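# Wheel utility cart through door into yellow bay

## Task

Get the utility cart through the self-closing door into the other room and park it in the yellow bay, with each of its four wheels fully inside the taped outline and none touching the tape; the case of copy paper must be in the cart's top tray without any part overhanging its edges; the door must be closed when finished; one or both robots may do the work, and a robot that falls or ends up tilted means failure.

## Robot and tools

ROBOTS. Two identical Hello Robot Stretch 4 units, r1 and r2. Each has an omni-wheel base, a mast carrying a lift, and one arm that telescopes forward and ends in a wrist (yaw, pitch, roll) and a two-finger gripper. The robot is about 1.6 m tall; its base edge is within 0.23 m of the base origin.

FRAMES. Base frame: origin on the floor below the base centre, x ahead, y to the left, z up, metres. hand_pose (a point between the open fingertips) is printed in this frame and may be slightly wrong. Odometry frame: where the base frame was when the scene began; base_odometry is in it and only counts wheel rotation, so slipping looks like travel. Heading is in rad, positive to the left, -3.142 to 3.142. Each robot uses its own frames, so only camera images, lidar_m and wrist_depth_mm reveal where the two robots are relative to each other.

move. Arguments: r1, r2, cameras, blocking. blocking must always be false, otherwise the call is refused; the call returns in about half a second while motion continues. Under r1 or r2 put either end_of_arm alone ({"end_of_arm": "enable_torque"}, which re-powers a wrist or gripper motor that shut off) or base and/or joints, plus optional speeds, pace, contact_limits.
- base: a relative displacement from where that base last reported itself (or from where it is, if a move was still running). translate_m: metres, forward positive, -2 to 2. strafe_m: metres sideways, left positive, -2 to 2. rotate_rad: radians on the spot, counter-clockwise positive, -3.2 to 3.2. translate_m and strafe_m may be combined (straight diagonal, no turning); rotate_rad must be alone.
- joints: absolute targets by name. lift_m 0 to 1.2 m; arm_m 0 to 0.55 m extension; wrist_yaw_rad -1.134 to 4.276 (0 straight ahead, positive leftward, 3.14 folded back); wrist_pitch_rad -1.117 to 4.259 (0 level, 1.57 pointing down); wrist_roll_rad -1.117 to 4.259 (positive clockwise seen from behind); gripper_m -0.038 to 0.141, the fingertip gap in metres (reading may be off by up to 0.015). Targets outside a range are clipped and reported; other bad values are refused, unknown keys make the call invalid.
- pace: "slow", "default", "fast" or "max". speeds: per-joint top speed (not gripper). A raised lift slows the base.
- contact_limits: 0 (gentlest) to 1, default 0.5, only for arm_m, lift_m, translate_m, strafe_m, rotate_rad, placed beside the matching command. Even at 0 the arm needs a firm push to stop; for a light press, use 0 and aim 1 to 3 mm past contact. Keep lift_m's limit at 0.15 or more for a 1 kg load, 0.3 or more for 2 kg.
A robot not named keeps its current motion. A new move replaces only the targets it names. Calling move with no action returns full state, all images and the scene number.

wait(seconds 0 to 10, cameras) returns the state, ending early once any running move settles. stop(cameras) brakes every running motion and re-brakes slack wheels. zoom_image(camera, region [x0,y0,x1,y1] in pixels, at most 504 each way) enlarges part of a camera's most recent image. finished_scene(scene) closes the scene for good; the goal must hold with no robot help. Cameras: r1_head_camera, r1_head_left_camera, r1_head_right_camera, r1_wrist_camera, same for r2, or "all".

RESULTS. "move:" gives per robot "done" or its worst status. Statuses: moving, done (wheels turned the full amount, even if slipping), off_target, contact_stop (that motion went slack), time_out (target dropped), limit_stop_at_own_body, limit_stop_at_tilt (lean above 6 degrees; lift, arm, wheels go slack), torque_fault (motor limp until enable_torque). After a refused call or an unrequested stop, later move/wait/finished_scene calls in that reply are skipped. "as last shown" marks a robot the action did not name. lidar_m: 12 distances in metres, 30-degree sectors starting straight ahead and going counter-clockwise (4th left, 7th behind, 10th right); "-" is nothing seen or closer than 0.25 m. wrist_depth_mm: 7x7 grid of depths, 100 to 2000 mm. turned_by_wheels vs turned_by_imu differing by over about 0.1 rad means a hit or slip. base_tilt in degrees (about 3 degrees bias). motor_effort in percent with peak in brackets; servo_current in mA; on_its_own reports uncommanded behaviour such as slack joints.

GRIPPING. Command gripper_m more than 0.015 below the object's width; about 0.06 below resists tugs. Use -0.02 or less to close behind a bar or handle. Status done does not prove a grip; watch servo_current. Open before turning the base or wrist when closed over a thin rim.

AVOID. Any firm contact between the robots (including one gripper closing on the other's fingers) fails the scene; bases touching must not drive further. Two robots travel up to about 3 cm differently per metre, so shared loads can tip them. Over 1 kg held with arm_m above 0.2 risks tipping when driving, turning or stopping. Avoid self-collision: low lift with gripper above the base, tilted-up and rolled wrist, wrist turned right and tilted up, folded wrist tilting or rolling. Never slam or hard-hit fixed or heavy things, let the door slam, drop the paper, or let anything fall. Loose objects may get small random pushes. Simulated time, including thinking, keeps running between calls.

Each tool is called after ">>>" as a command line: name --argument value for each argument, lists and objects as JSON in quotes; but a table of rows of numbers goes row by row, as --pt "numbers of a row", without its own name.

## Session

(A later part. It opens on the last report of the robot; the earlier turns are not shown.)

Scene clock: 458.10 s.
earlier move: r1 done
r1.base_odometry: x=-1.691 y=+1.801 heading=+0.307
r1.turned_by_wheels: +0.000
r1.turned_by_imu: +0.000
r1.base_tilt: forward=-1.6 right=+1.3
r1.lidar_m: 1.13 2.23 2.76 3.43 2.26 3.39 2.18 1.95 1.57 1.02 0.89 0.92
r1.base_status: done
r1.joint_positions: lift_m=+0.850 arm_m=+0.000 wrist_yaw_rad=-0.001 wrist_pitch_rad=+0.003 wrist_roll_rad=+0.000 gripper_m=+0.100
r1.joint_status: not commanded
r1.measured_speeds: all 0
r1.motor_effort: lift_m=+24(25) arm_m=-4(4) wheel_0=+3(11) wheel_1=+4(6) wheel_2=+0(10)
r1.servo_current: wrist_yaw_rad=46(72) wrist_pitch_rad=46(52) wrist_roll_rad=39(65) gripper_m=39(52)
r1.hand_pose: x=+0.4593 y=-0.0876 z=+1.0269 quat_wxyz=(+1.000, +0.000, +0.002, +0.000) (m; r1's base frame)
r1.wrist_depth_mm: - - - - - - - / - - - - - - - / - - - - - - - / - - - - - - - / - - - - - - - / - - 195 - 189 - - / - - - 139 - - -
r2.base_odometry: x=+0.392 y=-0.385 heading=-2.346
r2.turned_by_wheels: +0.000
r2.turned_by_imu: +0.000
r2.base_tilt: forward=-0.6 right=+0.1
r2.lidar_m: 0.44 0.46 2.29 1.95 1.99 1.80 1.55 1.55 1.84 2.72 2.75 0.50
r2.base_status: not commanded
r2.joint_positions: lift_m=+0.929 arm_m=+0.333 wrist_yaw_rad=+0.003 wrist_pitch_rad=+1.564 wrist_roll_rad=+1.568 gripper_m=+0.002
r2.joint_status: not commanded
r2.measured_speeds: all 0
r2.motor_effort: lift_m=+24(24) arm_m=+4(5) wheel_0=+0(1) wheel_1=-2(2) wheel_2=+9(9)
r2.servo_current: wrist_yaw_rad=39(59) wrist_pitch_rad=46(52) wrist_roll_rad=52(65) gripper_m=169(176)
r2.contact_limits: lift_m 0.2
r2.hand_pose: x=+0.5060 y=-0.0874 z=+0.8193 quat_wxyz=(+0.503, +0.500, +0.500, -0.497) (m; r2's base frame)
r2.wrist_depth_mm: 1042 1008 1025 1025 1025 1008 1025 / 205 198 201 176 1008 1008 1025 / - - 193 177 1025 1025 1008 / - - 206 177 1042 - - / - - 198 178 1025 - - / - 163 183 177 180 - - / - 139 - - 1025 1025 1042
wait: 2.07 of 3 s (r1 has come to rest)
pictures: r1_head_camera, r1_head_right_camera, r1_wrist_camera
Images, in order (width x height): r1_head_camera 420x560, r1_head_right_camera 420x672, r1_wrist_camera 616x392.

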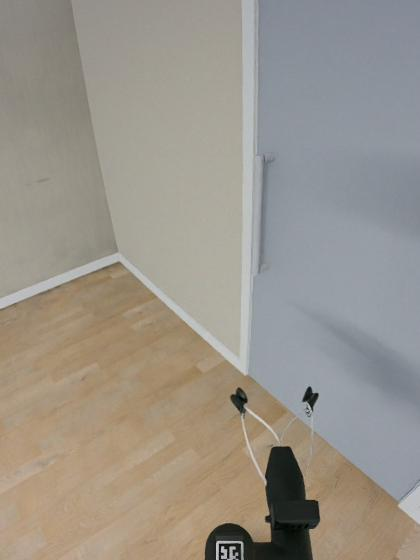

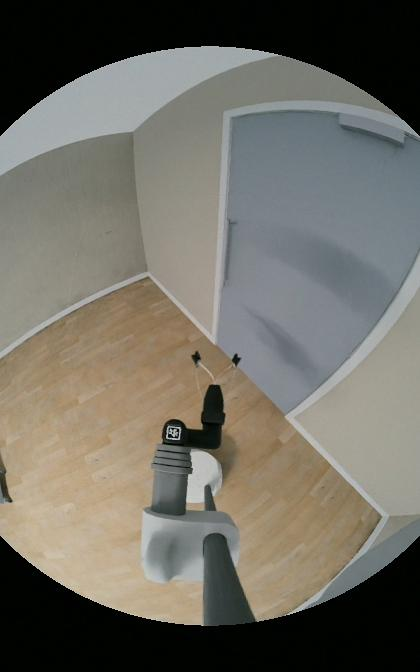

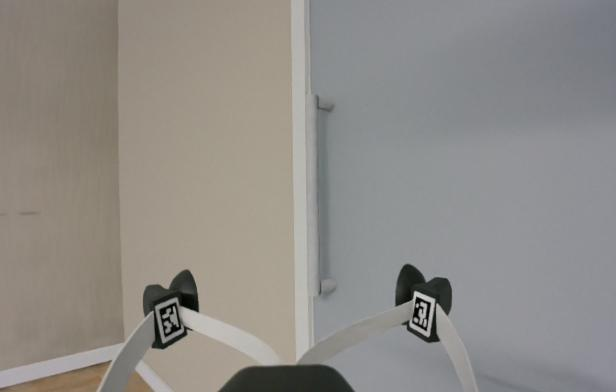

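>>> move --blocking false --r1 '{"base":{"translate_m":0.4,"strafe_m":-0.02},"joints":{"arm_m":0.15}}'

>>> wait --seconds 3 --cameras '["r1_head_camera","r1_head_right_camera","r1_wrist_camera"]'

Scene clock: 465.57 s.
move: r1 moving
r1.base_odometry: x=-1.661 y=+1.809 heading=+0.307
r1.turned_by_wheels: +0.000
r1.turned_by_imu: +0.000
r1.base_tilt: forward=-1.6 right=+1.3
r1.lidar_m: 1.11 2.20 2.76 3.41 2.27 3.43 2.20 1.99 1.55 0.98 0.87 0.89
r1.base_status: translate_m moving; strafe_m moving
r1.joint_positions: lift_m=+0.850 arm_m=+0.051 wrist_yaw_rad=-0.001 wrist_pitch_rad=+0.003 wrist_roll_rad=+0.000 gripper_m=+0.100
r1.joint_status: arm_m moving
r1.measured_speeds: translate_m=+0.122 strafe_m=-0.006 rotate_rad=-0.004 lift_m=+0.000 arm_m=+0.195 wrist_yaw_rad=+0.000 wrist_pitch_rad=+0.000 wrist_roll_rad=+0.000
r1.motor_effort: lift_m=+25(25) arm_m=+6(8) wheel_0=+9(9) wheel_1=+5(7) wheel_2=-8(9)
r1.servo_current: wrist_yaw_rad=59(65) wrist_pitch_rad=46(46) wrist_roll_rad=39(59) gripper_m=39(46)
r1.hand_pose: x=+0.5098 y=-0.0876 z=+1.0269 quat_wxyz=(+1.000, +0.000, +0.002, +0.000) (m; r1's base frame)
r1.wrist_depth_mm: - - - - - - 554 / - - - - - - 564 / - - - - - - 559 / - - - - - - 564 / - - - - - - 559 / - - 193 931 190 - - / - - - 139 - - -
r2: as last shown
r2.base_tilt: forward=-0.6 right=+0.0
r2.lidar_m: 0.43 0.46 2.27 1.96 1.98 1.76 1.53 1.54 1.82 2.74 2.77 0.51
r2.motor_effort: lift_m=+24(24) arm_m=+4(4) wheel_0=+1(1) wheel_1=-2(2) wheel_2=+9(9)
r2.servo_current: wrist_yaw_rad=46(52) wrist_pitch_rad=52(52) wrist_roll_rad=52(59) gripper_m=176(176)
r2.contact_limits: lift_m 0.2
r2.wrist_depth_mm: 1042 1042 1008 1025 1025 1025 1008 / 205 198 201 176 1008 1025 991 / - - 193 176 1025 1008 1008 / - - 206 177 1025 - - / - - 198 177 1042 - - / - 163 183 177 180 - - / - 138 - - 1042 1025 1008
pictures: none

Scene clock: 467.90 s.
earlier move: r1 done
r1.base_odometry: x=-1.304 y=+1.903 heading=+0.307
r1.turned_by_wheels: +0.000
r1.turned_by_imu: +0.000
r1.base_tilt: forward=-1.6 right=+1.3
r1.lidar_m: 0.79 1.60 2.50 3.07 2.48 3.96 2.51 2.25 1.14 0.72 0.63 0.64
r1.base_status: done
r1.joint_positions: lift_m=+0.850 arm_m=+0.150 wrist_yaw_rad=-0.001 wrist_pitch_rad=+0.003 wrist_roll_rad=+0.000 gripper_m=+0.100
r1.joint_status: all done
r1.measured_speeds: all 0
r1.motor_effort: lift_m=+25(25) arm_m=+5(8) wheel_0=+1(9) wheel_1=+2(7) wheel_2=+2(10)
r1.servo_current: wrist_yaw_rad=39(72) wrist_pitch_rad=46(46) wrist_roll_rad=46(65) gripper_m=39(46)
r1.hand_pose: x=+0.6091 y=-0.0876 z=+1.0269 quat_wxyz=(+1.000, +0.000, +0.002, +0.000) (m; r1's base frame)
r1.wrist_depth_mm: - - - 402 427 349 307 / - - - 402 427 351 309 / - - - 407 427 351 304 / - - - 407 430 353 312 / - - - 407 439 353 314 / - 213 194 413 197 340 315 / - 164 - 139 413 338 314
r2.base_odometry: x=+0.392 y=-0.385 heading=-2.346
r2.turned_by_wheels: +0.000
r2.turned_by_imu: +0.000
r2.base_tilt: forward=-0.7 right=+0.1
r2.lidar_m: 0.44 0.46 2.27 1.94 1.97 1.77 1.53 1.55 1.82 2.74 2.75 0.51
r2.base_status: not commanded
r2.joint_positions: lift_m=+0.929 arm_m=+0.333 wrist_yaw_rad=+0.003 wrist_pitch_rad=+1.564 wrist_roll_rad=+1.568 gripper_m=+0.002
r2.joint_status: not commanded
r2.measured_speeds: all 0
r2.motor_effort: lift_m=+24(24) arm_m=+4(5) wheel_0=+0(1) wheel_1=-2(2) wheel_2=+9(9)
r2.servo_current: wrist_yaw_rad=46(52) wrist_pitch_rad=39(52) wrist_roll_rad=52(65) gripper_m=163(176)
r2.contact_limits: lift_m 0.2
r2.hand_pose: x=+0.5060 y=-0.0874 z=+0.8193 quat_wxyz=(+0.503, +0.500, +0.500, -0.497) (m; r2's base frame)
r2.wrist_depth_mm: 1060 1060 1025 1025 1025 1008 1025 / 205 198 200 176 1008 1008 1042 / - - 194 176 1025 1025 1025 / - - 206 176 1025 - - / - - 198 178 1042 - - / - 163 183 178 180 - - / - 138 - - 1025 1042 1025
wait: 2.33 of 3 s (r1 has come to rest)
pictures: r1_head_camera, r1_head_right_camera, r1_wrist_camera
Images, in order (width x height): r1_head_camera 420x560, r1_head_right_camera 420x672, r1_wrist_camera 616x392.

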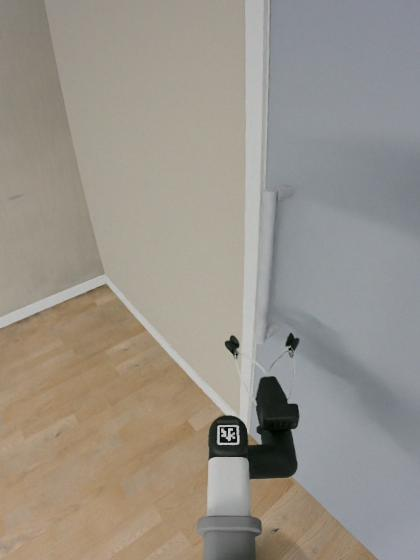

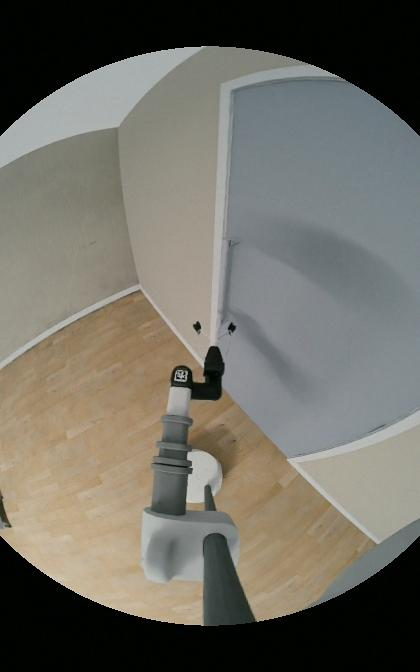

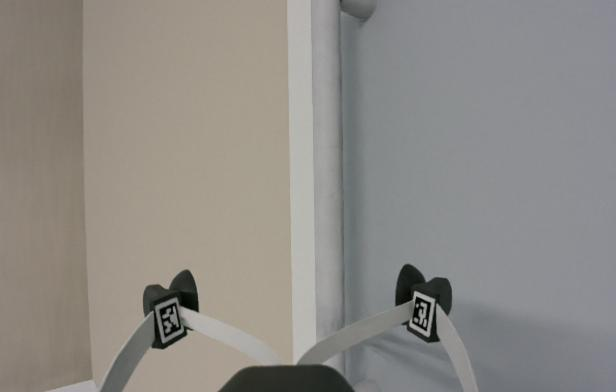

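>>> move --blocking false --r1 '{"base":{"translate_m":0.155,"strafe_m":-0.03},"joints":{"gripper_m":0.08},"pace":"slow","contact_limits":{"translate_m":0.3}}'

>>> wait --seconds 3 --cameras '["r1_head_camera","r1_wrist_camera"]'

Scene clock: 475.73 s.
move: r1 moving
r1.base_odometry: x=-1.292 y=+1.905 heading=+0.307
r1.turned_by_wheels: +0.000
r1.turned_by_imu: +0.000
r1.base_tilt: forward=-1.6 right=+1.2
r1.lidar_m: 0.76 1.58 2.49 3.05 2.51 3.98 2.53 2.25 1.09 0.70 0.60 0.62
r1.base_status: translate_m moving; strafe_m moving
r1.joint_positions: lift_m=+0.850 arm_m=+0.150 wrist_yaw_rad=-0.001 wrist_pitch_rad=+0.003 wrist_roll_rad=+0.000 gripper_m=+0.092
r1.joint_status: gripper_m moving
r1.measured_speeds: translate_m=+0.049 strafe_m=-0.010 rotate_rad=+0.000 lift_m=+0.000 arm_m=+0.000 wrist_yaw_rad=+0.000 wrist_pitch_rad=+0.000 wrist_roll_rad=+0.000
r1.motor_effort: lift_m=+24(25) arm_m=+5(5) wheel_0=+6(8) wheel_1=+3(5) wheel_2=-6(7)
r1.servo_current: wrist_yaw_rad=46(59) wrist_pitch_rad=46(52) wrist_roll_rad=39(52) gripper_m=65(78)
r1.contact_limits: translate_m 0.3
r1.hand_pose: x=+0.6091 y=-0.0876 z=+1.0269 quat_wxyz=(+1.000, +0.000, +0.002, +0.000) (m; r1's base frame)
r1.wrist_depth_mm: - - - 394 415 342 300 / 1863 - - 392 418 342 301 / - - - 397 421 345 304 / - - - 399 424 345 298 / - - - 399 424 345 298 / - 202 196 399 196 338 298 / - 158 - 144 413 324 306
r2: as last shown
r2.lidar_m: 0.45 0.47 2.29 1.97 1.98 1.74 1.53 1.53 1.84 2.76 2.76 0.52
r2.servo_current: wrist_yaw_rad=46(59) wrist_pitch_rad=46(52) wrist_roll_rad=46(59) gripper_m=169(169)
r2.contact_limits: lift_m 0.2
r2.wrist_depth_mm: 1042 1025 1025 1008 1025 1008 991 / 205 198 202 176 1025 1025 1025 / - - 193 176 1042 1025 1008 / - - 205 177 1025 - - / - - 198 177 1025 - - / - 163 183 177 180 - - / - 138 - - 1042 1042 1025
pictures: none

Scene clock: 478.07 s.
earlier move: r1 done
r1.base_odometry: x=-1.147 y=+1.921 heading=+0.307
r1.turned_by_wheels: +0.000
r1.turned_by_imu: +0.000
r1.base_tilt: forward=-1.6 right=+1.3
r1.lidar_m: 0.63 1.29 2.38 2.94 2.59 4.10 2.61 2.35 0.90 0.59 0.51 0.51
r1.base_status: done
r1.joint_positions: lift_m=+0.850 arm_m=+0.150 wrist_yaw_rad=-0.001 wrist_pitch_rad=+0.003 wrist_roll_rad=+0.000 gripper_m=+0.080
r1.joint_status: all done
r1.measured_speeds: all 0
r1.motor_effort: lift_m=+24(25) arm_m=+5(5) wheel_0=+3(8) wheel_1=+3(6) wheel_2=-2(7)
r1.servo_current: wrist_yaw_rad=59(65) wrist_pitch_rad=39(52) wrist_roll_rad=52(65) gripper_m=39(78)
r1.contact_limits: translate_m 0.3
r1.hand_pose: x=+0.6091 y=-0.0876 z=+1.0269 quat_wxyz=(+1.000, +0.000, +0.002, +0.000) (m; r1's base frame)
r1.wrist_depth_mm: - - - 260 279 229 202 / - - - 256 279 229 202 / - - - 254 282 231 204 / - - - 255 285 231 205 / - - - 255 283 233 206 / - - 194 257 196 233 206 / - 150 - 143 278 222 205
r2.base_odometry: x=+0.392 y=-0.385 heading=-2.346
r2.turned_by_wheels: +0.000
r2.turned_by_imu: +0.000
r2.base_tilt: forward=-0.6 right=+0.1
r2.lidar_m: 0.43 0.46 2.29 1.96 1.95 1.77 1.53 1.54 1.84 2.74 2.75 0.51
r2.base_status: not commanded
r2.joint_positions: lift_m=+0.929 arm_m=+0.333 wrist_yaw_rad=+0.003 wrist_pitch_rad=+1.564 wrist_roll_rad=+1.568 gripper_m=+0.002
r2.joint_status: not commanded
r2.measured_speeds: all 0
r2.motor_effort: lift_m=+24(24) arm_m=+4(5) wheel_0=+0(1) wheel_1=-2(2) wheel_2=+9(9)
r2.servo_current: wrist_yaw_rad=59(65) wrist_pitch_rad=46(52) wrist_roll_rad=39(59) gripper_m=176(176)
r2.contact_limits: lift_m 0.2
r2.hand_pose: x=+0.5060 y=-0.0874 z=+0.8193 quat_wxyz=(+0.503, +0.500, +0.500, -0.497) (m; r2's base frame)
r2.wrist_depth_mm: 1060 1025 1025 1025 1025 1025 1025 / 205 198 201 176 1025 1008 1008 / - - 194 176 1042 1025 1008 / - - 206 177 1025 - - / - - 198 177 1042 - - / - 163 183 178 180 - - / - 138 - - 1025 1042 1042
wait: 2.33 of 3 s (r1 has come to rest)
pictures: r1_head_camera, r1_wrist_camera
Images, in order (width x height): r1_head_camera 420x560, r1_wrist_camera 616x392.

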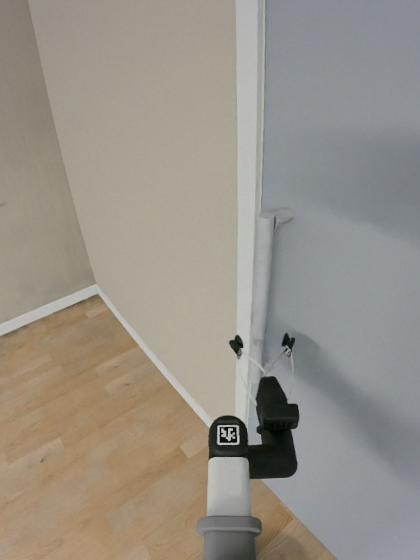

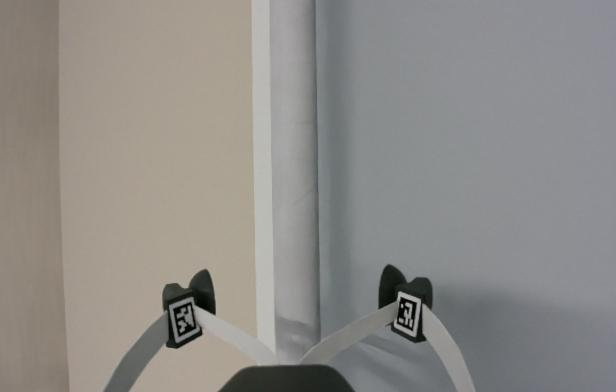

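>>> move --blocking false --r1 '{"joints":{"gripper_m":0.06,"arm_m":0.19},"speeds":{"arm_m":0.06},"contact_limits":{"arm_m":0.2}}'

>>> wait --seconds 1.5 --cameras '["r1_wrist_camera"]'

>>> move --blocking false --r1 '{"joints":{"gripper_m":-0.02}}'

>>> wait --seconds 2 --cameras '["r1_wrist_camera"]'

Scene clock: 485.40 s.
move: r1 moving
r1.base_odometry: x=-1.147 y=+1.921 heading=+0.307
r1.turned_by_wheels: +0.000
r1.turned_by_imu: +0.000
r1.base_tilt: forward=-1.6 right=+1.3
r1.lidar_m: 0.63 1.30 2.41 2.92 2.59 4.13 2.61 2.36 0.95 0.57 0.51 0.52
r1.base_status: not commanded
r1.joint_positions: lift_m=+0.850 arm_m=+0.176 wrist_yaw_rad=-0.001 wrist_pitch_rad=+0.003 wrist_roll_rad=+0.000 gripper_m=+0.065
r1.joint_status: arm_m moving; gripper_m moving
r1.measured_speeds: translate_m=+0.000 strafe_m=+0.000 rotate_rad=+0.000 lift_m=+0.000 arm_m=+0.060 wrist_yaw_rad=+0.000 wrist_pitch_rad=+0.000 wrist_roll_rad=+0.000
r1.motor_effort: lift_m=+25(25) arm_m=+7(7) wheel_0=+2(3) wheel_1=+3(3) wheel_2=-2(2)
r1.servo_current: wrist_yaw_rad=52(59) wrist_pitch_rad=46(52) wrist_roll_rad=59(65) gripper_m=59(78)
r1.contact_limits: arm_m 0.2; translate_m 0.3
r1.hand_pose: x=+0.6348 y=-0.0876 z=+1.0269 quat_wxyz=(+1.000, +0.000, +0.002, +0.000) (m; r1's base frame)
r1.wrist_depth_mm: - - 433 232 258 213 188 / 1708 - 430 232 260 219 188 / 1708 - 433 232 263 215 190 / 1756 - 433 232 263 216 190 / - - 418 236 255 210 191 / - - 191 233 195 216 191 / - 142 427 143 259 206 191
r2: as last shown
r2.base_tilt: forward=-0.7 right=+0.0
r2.lidar_m: 0.45 0.46 2.29 1.95 1.99 1.77 1.53 1.55 1.83 2.75 2.78 0.49
r2.servo_current: wrist_yaw_rad=46(52) wrist_pitch_rad=39(52) wrist_roll_rad=39(52) gripper_m=163(169)
r2.contact_limits: lift_m 0.2
r2.wrist_depth_mm: 1042 1042 1025 1025 1008 1008 991 / 206 198 201 176 1008 1025 1042 / - - 194 176 1008 1042 1008 / - - 206 177 1042 - - / - - 197 177 1025 - - / - 162 183 177 180 - - / - 139 - - 1025 1025 1008
pictures: none

Scene clock: 486.00 s.
earlier move: r1 done
r1.base_odometry: x=-1.147 y=+1.921 heading=+0.307
r1.turned_by_wheels: +0.000
r1.turned_by_imu: +0.000
r1.base_tilt: forward=-1.6 right=+1.3
r1.lidar_m: 0.62 1.33 2.40 2.93 2.59 4.11 2.59 2.36 0.94 0.58 0.51 0.52
r1.base_status: not commanded
r1.joint_positions: lift_m=+0.850 arm_m=+0.190 wrist_yaw_rad=-0.001 wrist_pitch_rad=+0.003 wrist_roll_rad=+0.000 gripper_m=+0.060
r1.joint_status: all done
r1.measured_speeds: all 0
r1.motor_effort: lift_m=+24(25) arm_m=+5(7) wheel_0=+3(3) wheel_1=+3(4) wheel_2=-2(2)
r1.servo_current: wrist_yaw_rad=46(59) wrist_pitch_rad=39(52) wrist_roll_rad=46(65) gripper_m=46(78)
r1.contact_limits: arm_m 0.2; translate_m 0.3
r1.hand_pose: x=+0.6491 y=-0.0876 z=+1.0269 quat_wxyz=(+1.000, +0.000, +0.002, +0.000) (m; r1's base frame)
r1.wrist_depth_mm: - - 415 214 248 208 179 / 1708 - 415 216 249 204 180 / 1808 - 418 217 251 206 181 / 1708 - 418 218 251 206 182 / - - 427 220 247 207 182 / - - 189 221 194 207 182 / - 140 410 143 248 191 183
r2.base_odometry: x=+0.392 y=-0.385 heading=-2.346
r2.turned_by_wheels: +0.000
r2.turned_by_imu: +0.000
r2.base_tilt: forward=-0.6 right=+0.1
r2.lidar_m: 0.44 0.46 2.31 1.97 1.96 1.78 1.52 1.53 1.83 2.76 2.78 0.52
r2.base_status: not commanded
r2.joint_positions: lift_m=+0.929 arm_m=+0.333 wrist_yaw_rad=+0.003 wrist_pitch_rad=+1.564 wrist_roll_rad=+1.568 gripper_m=+0.002
r2.joint_status: not commanded
r2.measured_speeds: all 0
r2.motor_effort: lift_m=+24(24) arm_m=+4(5) wheel_0=+1(1) wheel_1=-2(2) wheel_2=+9(9)
r2.servo_current: wrist_yaw_rad=46(52) wrist_pitch_rad=46(52) wrist_roll_rad=46(59) gripper_m=163(169)
r2.contact_limits: lift_m 0.2
r2.hand_pose: x=+0.5060 y=-0.0874 z=+0.8193 quat_wxyz=(+0.503, +0.500, +0.500, -0.497) (m; r2's base frame)
r2.wrist_depth_mm: 1025 1025 1025 1025 1008 1042 1025 / 204 198 201 176 1008 1025 1008 / - - 194 176 1025 1042 1008 / - - 206 177 1025 - - / - - 198 177 1025 - - / - 163 183 177 180 - - / - 139 - - 1042 1042 1008
wait: 0.60 of 1.5 s (r1 has come to rest)
pictures: r1_wrist_camera
Images, in order (width x height): r1_wrist_camera 616x392.

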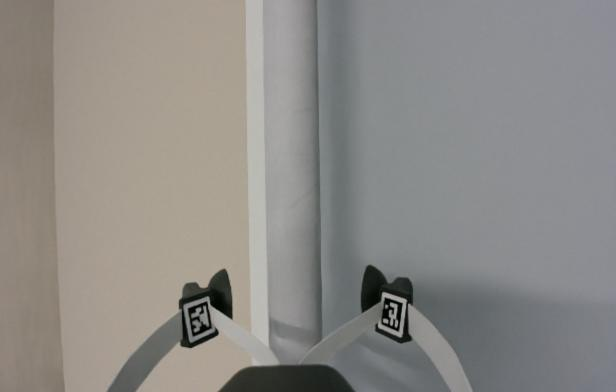

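Scene clock: 486.50 s.
move: r1 moving
r1.base_odometry: x=-1.147 y=+1.921 heading=+0.307
r1.turned_by_wheels: +0.000
r1.turned_by_imu: +0.000
r1.base_tilt: forward=-1.6 right=+1.3
r1.lidar_m: 0.62 1.31 2.41 2.95 2.60 4.12 2.60 2.35 0.92 0.58 0.51 0.52
r1.base_status: not commanded
r1.joint_positions: lift_m=+0.850 arm_m=+0.190 wrist_yaw_rad=-0.001 wrist_pitch_rad=+0.003 wrist_roll_rad=+0.000 gripper_m=+0.041
r1.joint_status: gripper_m moving
r1.measured_speeds: all 0
r1.motor_effort: lift_m=+24(25) arm_m=+5(5) wheel_0=+3(3) wheel_1=+3(3) wheel_2=-2(2)
r1.servo_current: wrist_yaw_rad=46(72) wrist_pitch_rad=46(46) wrist_roll_rad=59(65) gripper_m=111(111)
r1.contact_limits: arm_m 0.2; translate_m 0.3
r1.hand_pose: x=+0.6491 y=-0.0876 z=+1.0269 quat_wxyz=(+1.000, +0.000, +0.002, +0.000) (m; r1's base frame)
r1.wrist_depth_mm: - - 413 215 248 210 179 / 1708 - 418 216 249 204 180 / 1756 - 418 218 252 206 181 / 1708 - 424 217 252 206 182 / - - 424 220 251 206 182 / - - 190 216 194 207 182 / - 134 190 144 238 191 182
r2: as last shown
r2.lidar_m: 0.44 0.46 2.27 1.96 1.95 1.79 1.54 1.51 1.83 2.76 2.75 0.50
r2.motor_effort: lift_m=+24(24) arm_m=+5(5) wheel_0=+0(1) wheel_1=-2(2) wheel_2=+9(9)
r2.servo_current: wrist_yaw_rad=39(52) wrist_pitch_rad=52(52) wrist_roll_rad=52(52) gripper_m=163(176)
r2.contact_limits: lift_m 0.2
r2.wrist_depth_mm: 1042 1025 1008 1025 1025 1025 991 / 205 198 202 176 1025 1025 1008 / - - 194 176 1025 1008 1025 / - - 206 176 1025 - - / - - 198 177 1042 - - / - 163 183 177 180 - - / - 138 - - 1042 1025 1025
pictures: none

Scene clock: 487.57 s.
earlier move: r1 done
r1.base_odometry: x=-1.147 y=+1.921 heading=+0.308
r1.turned_by_wheels: +0.000
r1.turned_by_imu: +0.000
r1.base_tilt: forward=-1.6 right=+1.3
r1.lidar_m: 0.61 1.32 2.40 2.95 2.60 4.11 2.59 2.36 0.94 0.59 0.51 0.53
r1.base_status: not commanded
r1.joint_positions: lift_m=+0.850 arm_m=+0.190 wrist_yaw_rad=-0.001 wrist_pitch_rad=+0.003 wrist_roll_rad=+0.000 gripper_m=-0.019
r1.joint_status: all done
r1.measured_speeds: all 0
r1.motor_effort: lift_m=+24(25) arm_m=+2(5) wheel_0=+3(3) wheel_1=+3(3) wheel_2=+0(2)
r1.servo_current: wrist_yaw_rad=65(72) wrist_pitch_rad=39(52) wrist_roll_rad=52(65) gripper_m=85(156)
r1.contact_limits: arm_m 0.2; translate_m 0.3
r1.hand_pose: x=+0.6492 y=-0.0876 z=+1.0269 quat_wxyz=(+1.000, +0.000, +0.002, +0.000) (m; r1's base frame)
r1.wrist_depth_mm: - - 418 214 249 208 179 / 1708 - 415 215 249 204 180 / 1756 - 418 217 252 206 181 / - - 424 220 252 207 181 / - - 427 213 253 208 182 / - - 185 213 185 208 183 / - 143 175 213 233 193 183
r2.base_odometry: x=+0.392 y=-0.385 heading=-2.346
r2.turned_by_wheels: +0.000
r2.turned_by_imu: +0.000
r2.base_tilt: forward=-0.7 right=+0.1
r2.lidar_m: 0.46 0.48 2.27 1.97 1.97 1.78 1.51 1.54 1.83 2.75 2.75 0.50
r2.base_status: not commanded
r2.joint_positions: lift_m=+0.929 arm_m=+0.333 wrist_yaw_rad=+0.003 wrist_pitch_rad=+1.564 wrist_roll_rad=+1.568 gripper_m=+0.002
r2.joint_status: not commanded
r2.measured_speeds: all 0
r2.motor_effort: lift_m=+24(24) arm_m=+4(5) wheel_0=+1(1) wheel_1=-2(2) wheel_2=+9(9)
r2.servo_current: wrist_yaw_rad=46(65) wrist_pitch_rad=46(52) wrist_roll_rad=46(59) gripper_m=169(176)
r2.contact_limits: lift_m 0.2
r2.hand_pose: x=+0.5060 y=-0.0874 z=+0.8193 quat_wxyz=(+0.503, +0.500, +0.500, -0.497) (m; r2's base frame)
r2.wrist_depth_mm: 1025 1025 1042 1025 1008 1025 1008 / 205 198 201 176 1025 1025 1008 / - - 193 177 1025 1008 1008 / - - 206 177 1025 - - / - - 198 177 1025 - - / - 162 183 178 180 - - / - 138 - - 1042 1025 1025
wait: 1.07 of 2 s (r1 has come to rest)
pictures: r1_wrist_camera
Images, in order (width x height): r1_wrist_camera 616x392.

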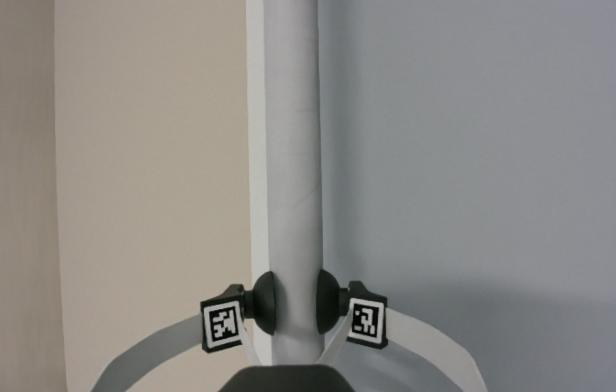

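>>> move --blocking false --r1 '{"base":{"translate_m":-0.176,"strafe_m":0.123},"pace":"slow","contact_limits":{"translate_m":0.9}}'

>>> wait --seconds 3 --cameras '["r1_head_camera","r1_wrist_camera","r1_head_right_camera"]'

Scene clock: 496.97 s.
move: r1 moving
r1.base_odometry: x=-1.160 y=+1.925 heading=+0.308
r1.turned_by_wheels: +0.000
r1.turned_by_imu: +0.000
r1.base_tilt: forward=-1.6 right=+1.3
r1.lidar_m: 0.65 1.32 2.41 2.92 2.58 4.14 2.60 2.36 0.95 0.59 0.51 0.55
r1.base_status: translate_m moving; strafe_m moving
r1.joint_positions: lift_m=+0.850 arm_m=+0.190 wrist_yaw_rad=-0.001 wrist_pitch_rad=+0.003 wrist_roll_rad=+0.000 gripper_m=-0.019
r1.joint_status: not commanded
r1.measured_speeds: translate_m=-0.044 strafe_m=+0.030 rotate_rad=+0.001 lift_m=+0.000 arm_m=+0.000 wrist_yaw_rad=+0.000 wrist_pitch_rad=+0.000 wrist_roll_rad=+0.000
r1.motor_effort: lift_m=+25(25) arm_m=-4(4) wheel_0=-10(10) wheel_1=+3(5) wheel_2=+7(8)
r1.servo_current: wrist_yaw_rad=52(52) wrist_pitch_rad=39(52) wrist_roll_rad=52(59) gripper_m=78(91)
r1.contact_limits: arm_m 0.2; translate_m 0.9
r1.hand_pose: x=+0.6492 y=-0.0876 z=+1.0269 quat_wxyz=(+1.000, +0.000, +0.002, +0.000) (m; r1's base frame)
r1.wrist_depth_mm: - - 421 228 259 213 188 / - - 427 230 260 219 189 / - - 427 232 262 214 189 / - - 413 225 262 216 191 / - - 436 225 264 211 192 / - - 185 207 186 218 191 / - 138 181 225 251 201 192
r2: as last shown
r2.base_tilt: forward=-0.6 right=+0.1
r2.lidar_m: 0.46 0.47 2.28 1.95 1.95 1.77 1.53 1.53 1.85 2.75 2.73 0.50
r2.motor_effort: lift_m=+24(24) arm_m=+4(4) wheel_0=+0(1) wheel_1=-2(2) wheel_2=+9(9)
r2.servo_current: wrist_yaw_rad=46(59) wrist_pitch_rad=52(52) wrist_roll_rad=39(59) gripper_m=156(169)
r2.contact_limits: lift_m 0.2
r2.wrist_depth_mm: 1025 1025 1042 1025 1008 1042 1008 / 205 198 201 176 1008 1025 1008 / - - 194 176 1025 1025 1025 / - - 205 177 1025 - - / - - 197 177 1025 - - / - 162 183 178 180 - - / - 138 - - 1042 1008 1042
pictures: none

Scene clock: 499.80 s.
earlier move: r1 done
r1.base_odometry: x=-1.352 y=+1.985 heading=+0.308
r1.turned_by_wheels: +0.000
r1.turned_by_imu: +0.000
r1.base_tilt: forward=-1.6 right=+1.3
r1.lidar_m: 0.84 1.82 2.48 3.02 2.38 3.98 2.55 2.28 1.26 0.80 0.71 0.74
r1.base_status: done
r1.joint_positions: lift_m=+0.850 arm_m=+0.190 wrist_yaw_rad=-0.001 wrist_pitch_rad=+0.003 wrist_roll_rad=+0.000 gripper_m=-0.019
r1.joint_status: not commanded
r1.measured_speeds: all 0
r1.motor_effort: lift_m=+24(25) arm_m=+4(4) wheel_0=-3(10) wheel_1=+1(6) wheel_2=+2(8)
r1.servo_current: wrist_yaw_rad=46(72) wrist_pitch_rad=33(52) wrist_roll_rad=39(59) gripper_m=59(91)
r1.contact_limits: arm_m 0.2; translate_m 0.9
r1.hand_pose: x=+0.6492 y=-0.0876 z=+1.0269 quat_wxyz=(+1.000, +0.000, +0.002, +0.000) (m; r1's base frame)
r1.wrist_depth_mm: - - - - 445 404 355 / - - - - 445 404 357 / - - - - 394 410 359 / - - - - 397 407 355 / - - - - 397 413 357 / - - 183 198 394 413 366 / - 139 163 147 154 394 362
r2.base_odometry: x=+0.392 y=-0.385 heading=-2.346
r2.turned_by_wheels: +0.000
r2.turned_by_imu: +0.000
r2.base_tilt: forward=-0.6 right=+0.1
r2.lidar_m: 0.45 0.47 2.30 1.96 1.99 1.73 1.54 1.54 1.83 2.76 2.76 0.52
r2.base_status: not commanded
r2.joint_positions: lift_m=+0.929 arm_m=+0.333 wrist_yaw_rad=+0.003 wrist_pitch_rad=+1.564 wrist_roll_rad=+1.568 gripper_m=+0.002
r2.joint_status: not commanded
r2.measured_speeds: all 0
r2.motor_effort: lift_m=+24(25) arm_m=+4(5) wheel_0=+0(1) wheel_1=-2(2) wheel_2=+9(9)
r2.servo_current: wrist_yaw_rad=52(59) wrist_pitch_rad=46(59) wrist_roll_rad=59(59) gripper_m=169(176)
r2.contact_limits: lift_m 0.2
r2.hand_pose: x=+0.5060 y=-0.0874 z=+0.8193 quat_wxyz=(+0.503, +0.500, +0.500, -0.497) (m; r2's base frame)
r2.wrist_depth_mm: 1025 1042 1025 1042 1008 1025 1008 / 206 198 201 176 1008 1025 1025 / - - 195 176 1025 1025 1025 / - - 205 177 1025 - - / - - 198 177 1008 - - / - 163 184 178 180 - - / - 138 - - 1025 1042 1025
wait: 2.83 of 3 s (r1 has come to rest)
pictures: r1_head_camera, r1_head_right_camera, r1_wrist_camera
Images, in order (width x height): r1_head_camera 420x560, r1_head_right_camera 420x672, r1_wrist_camera 616x392.

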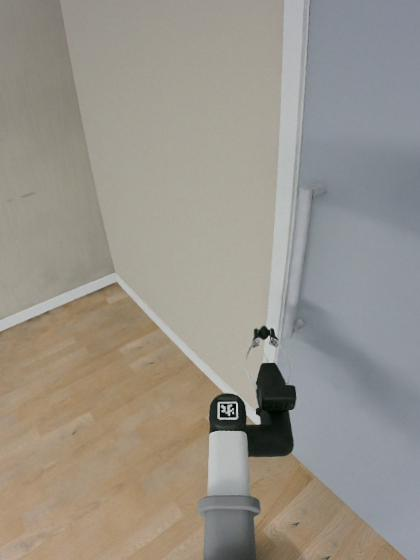

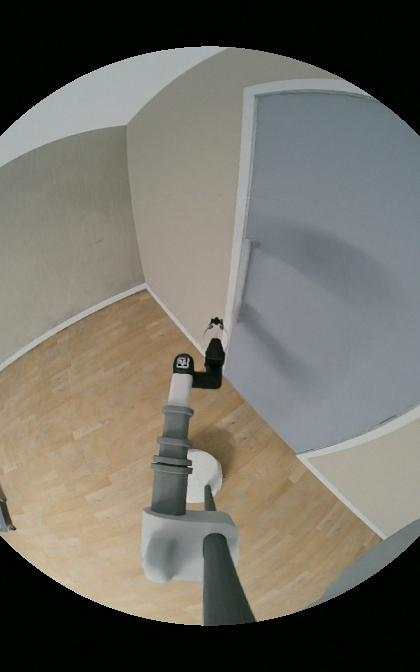

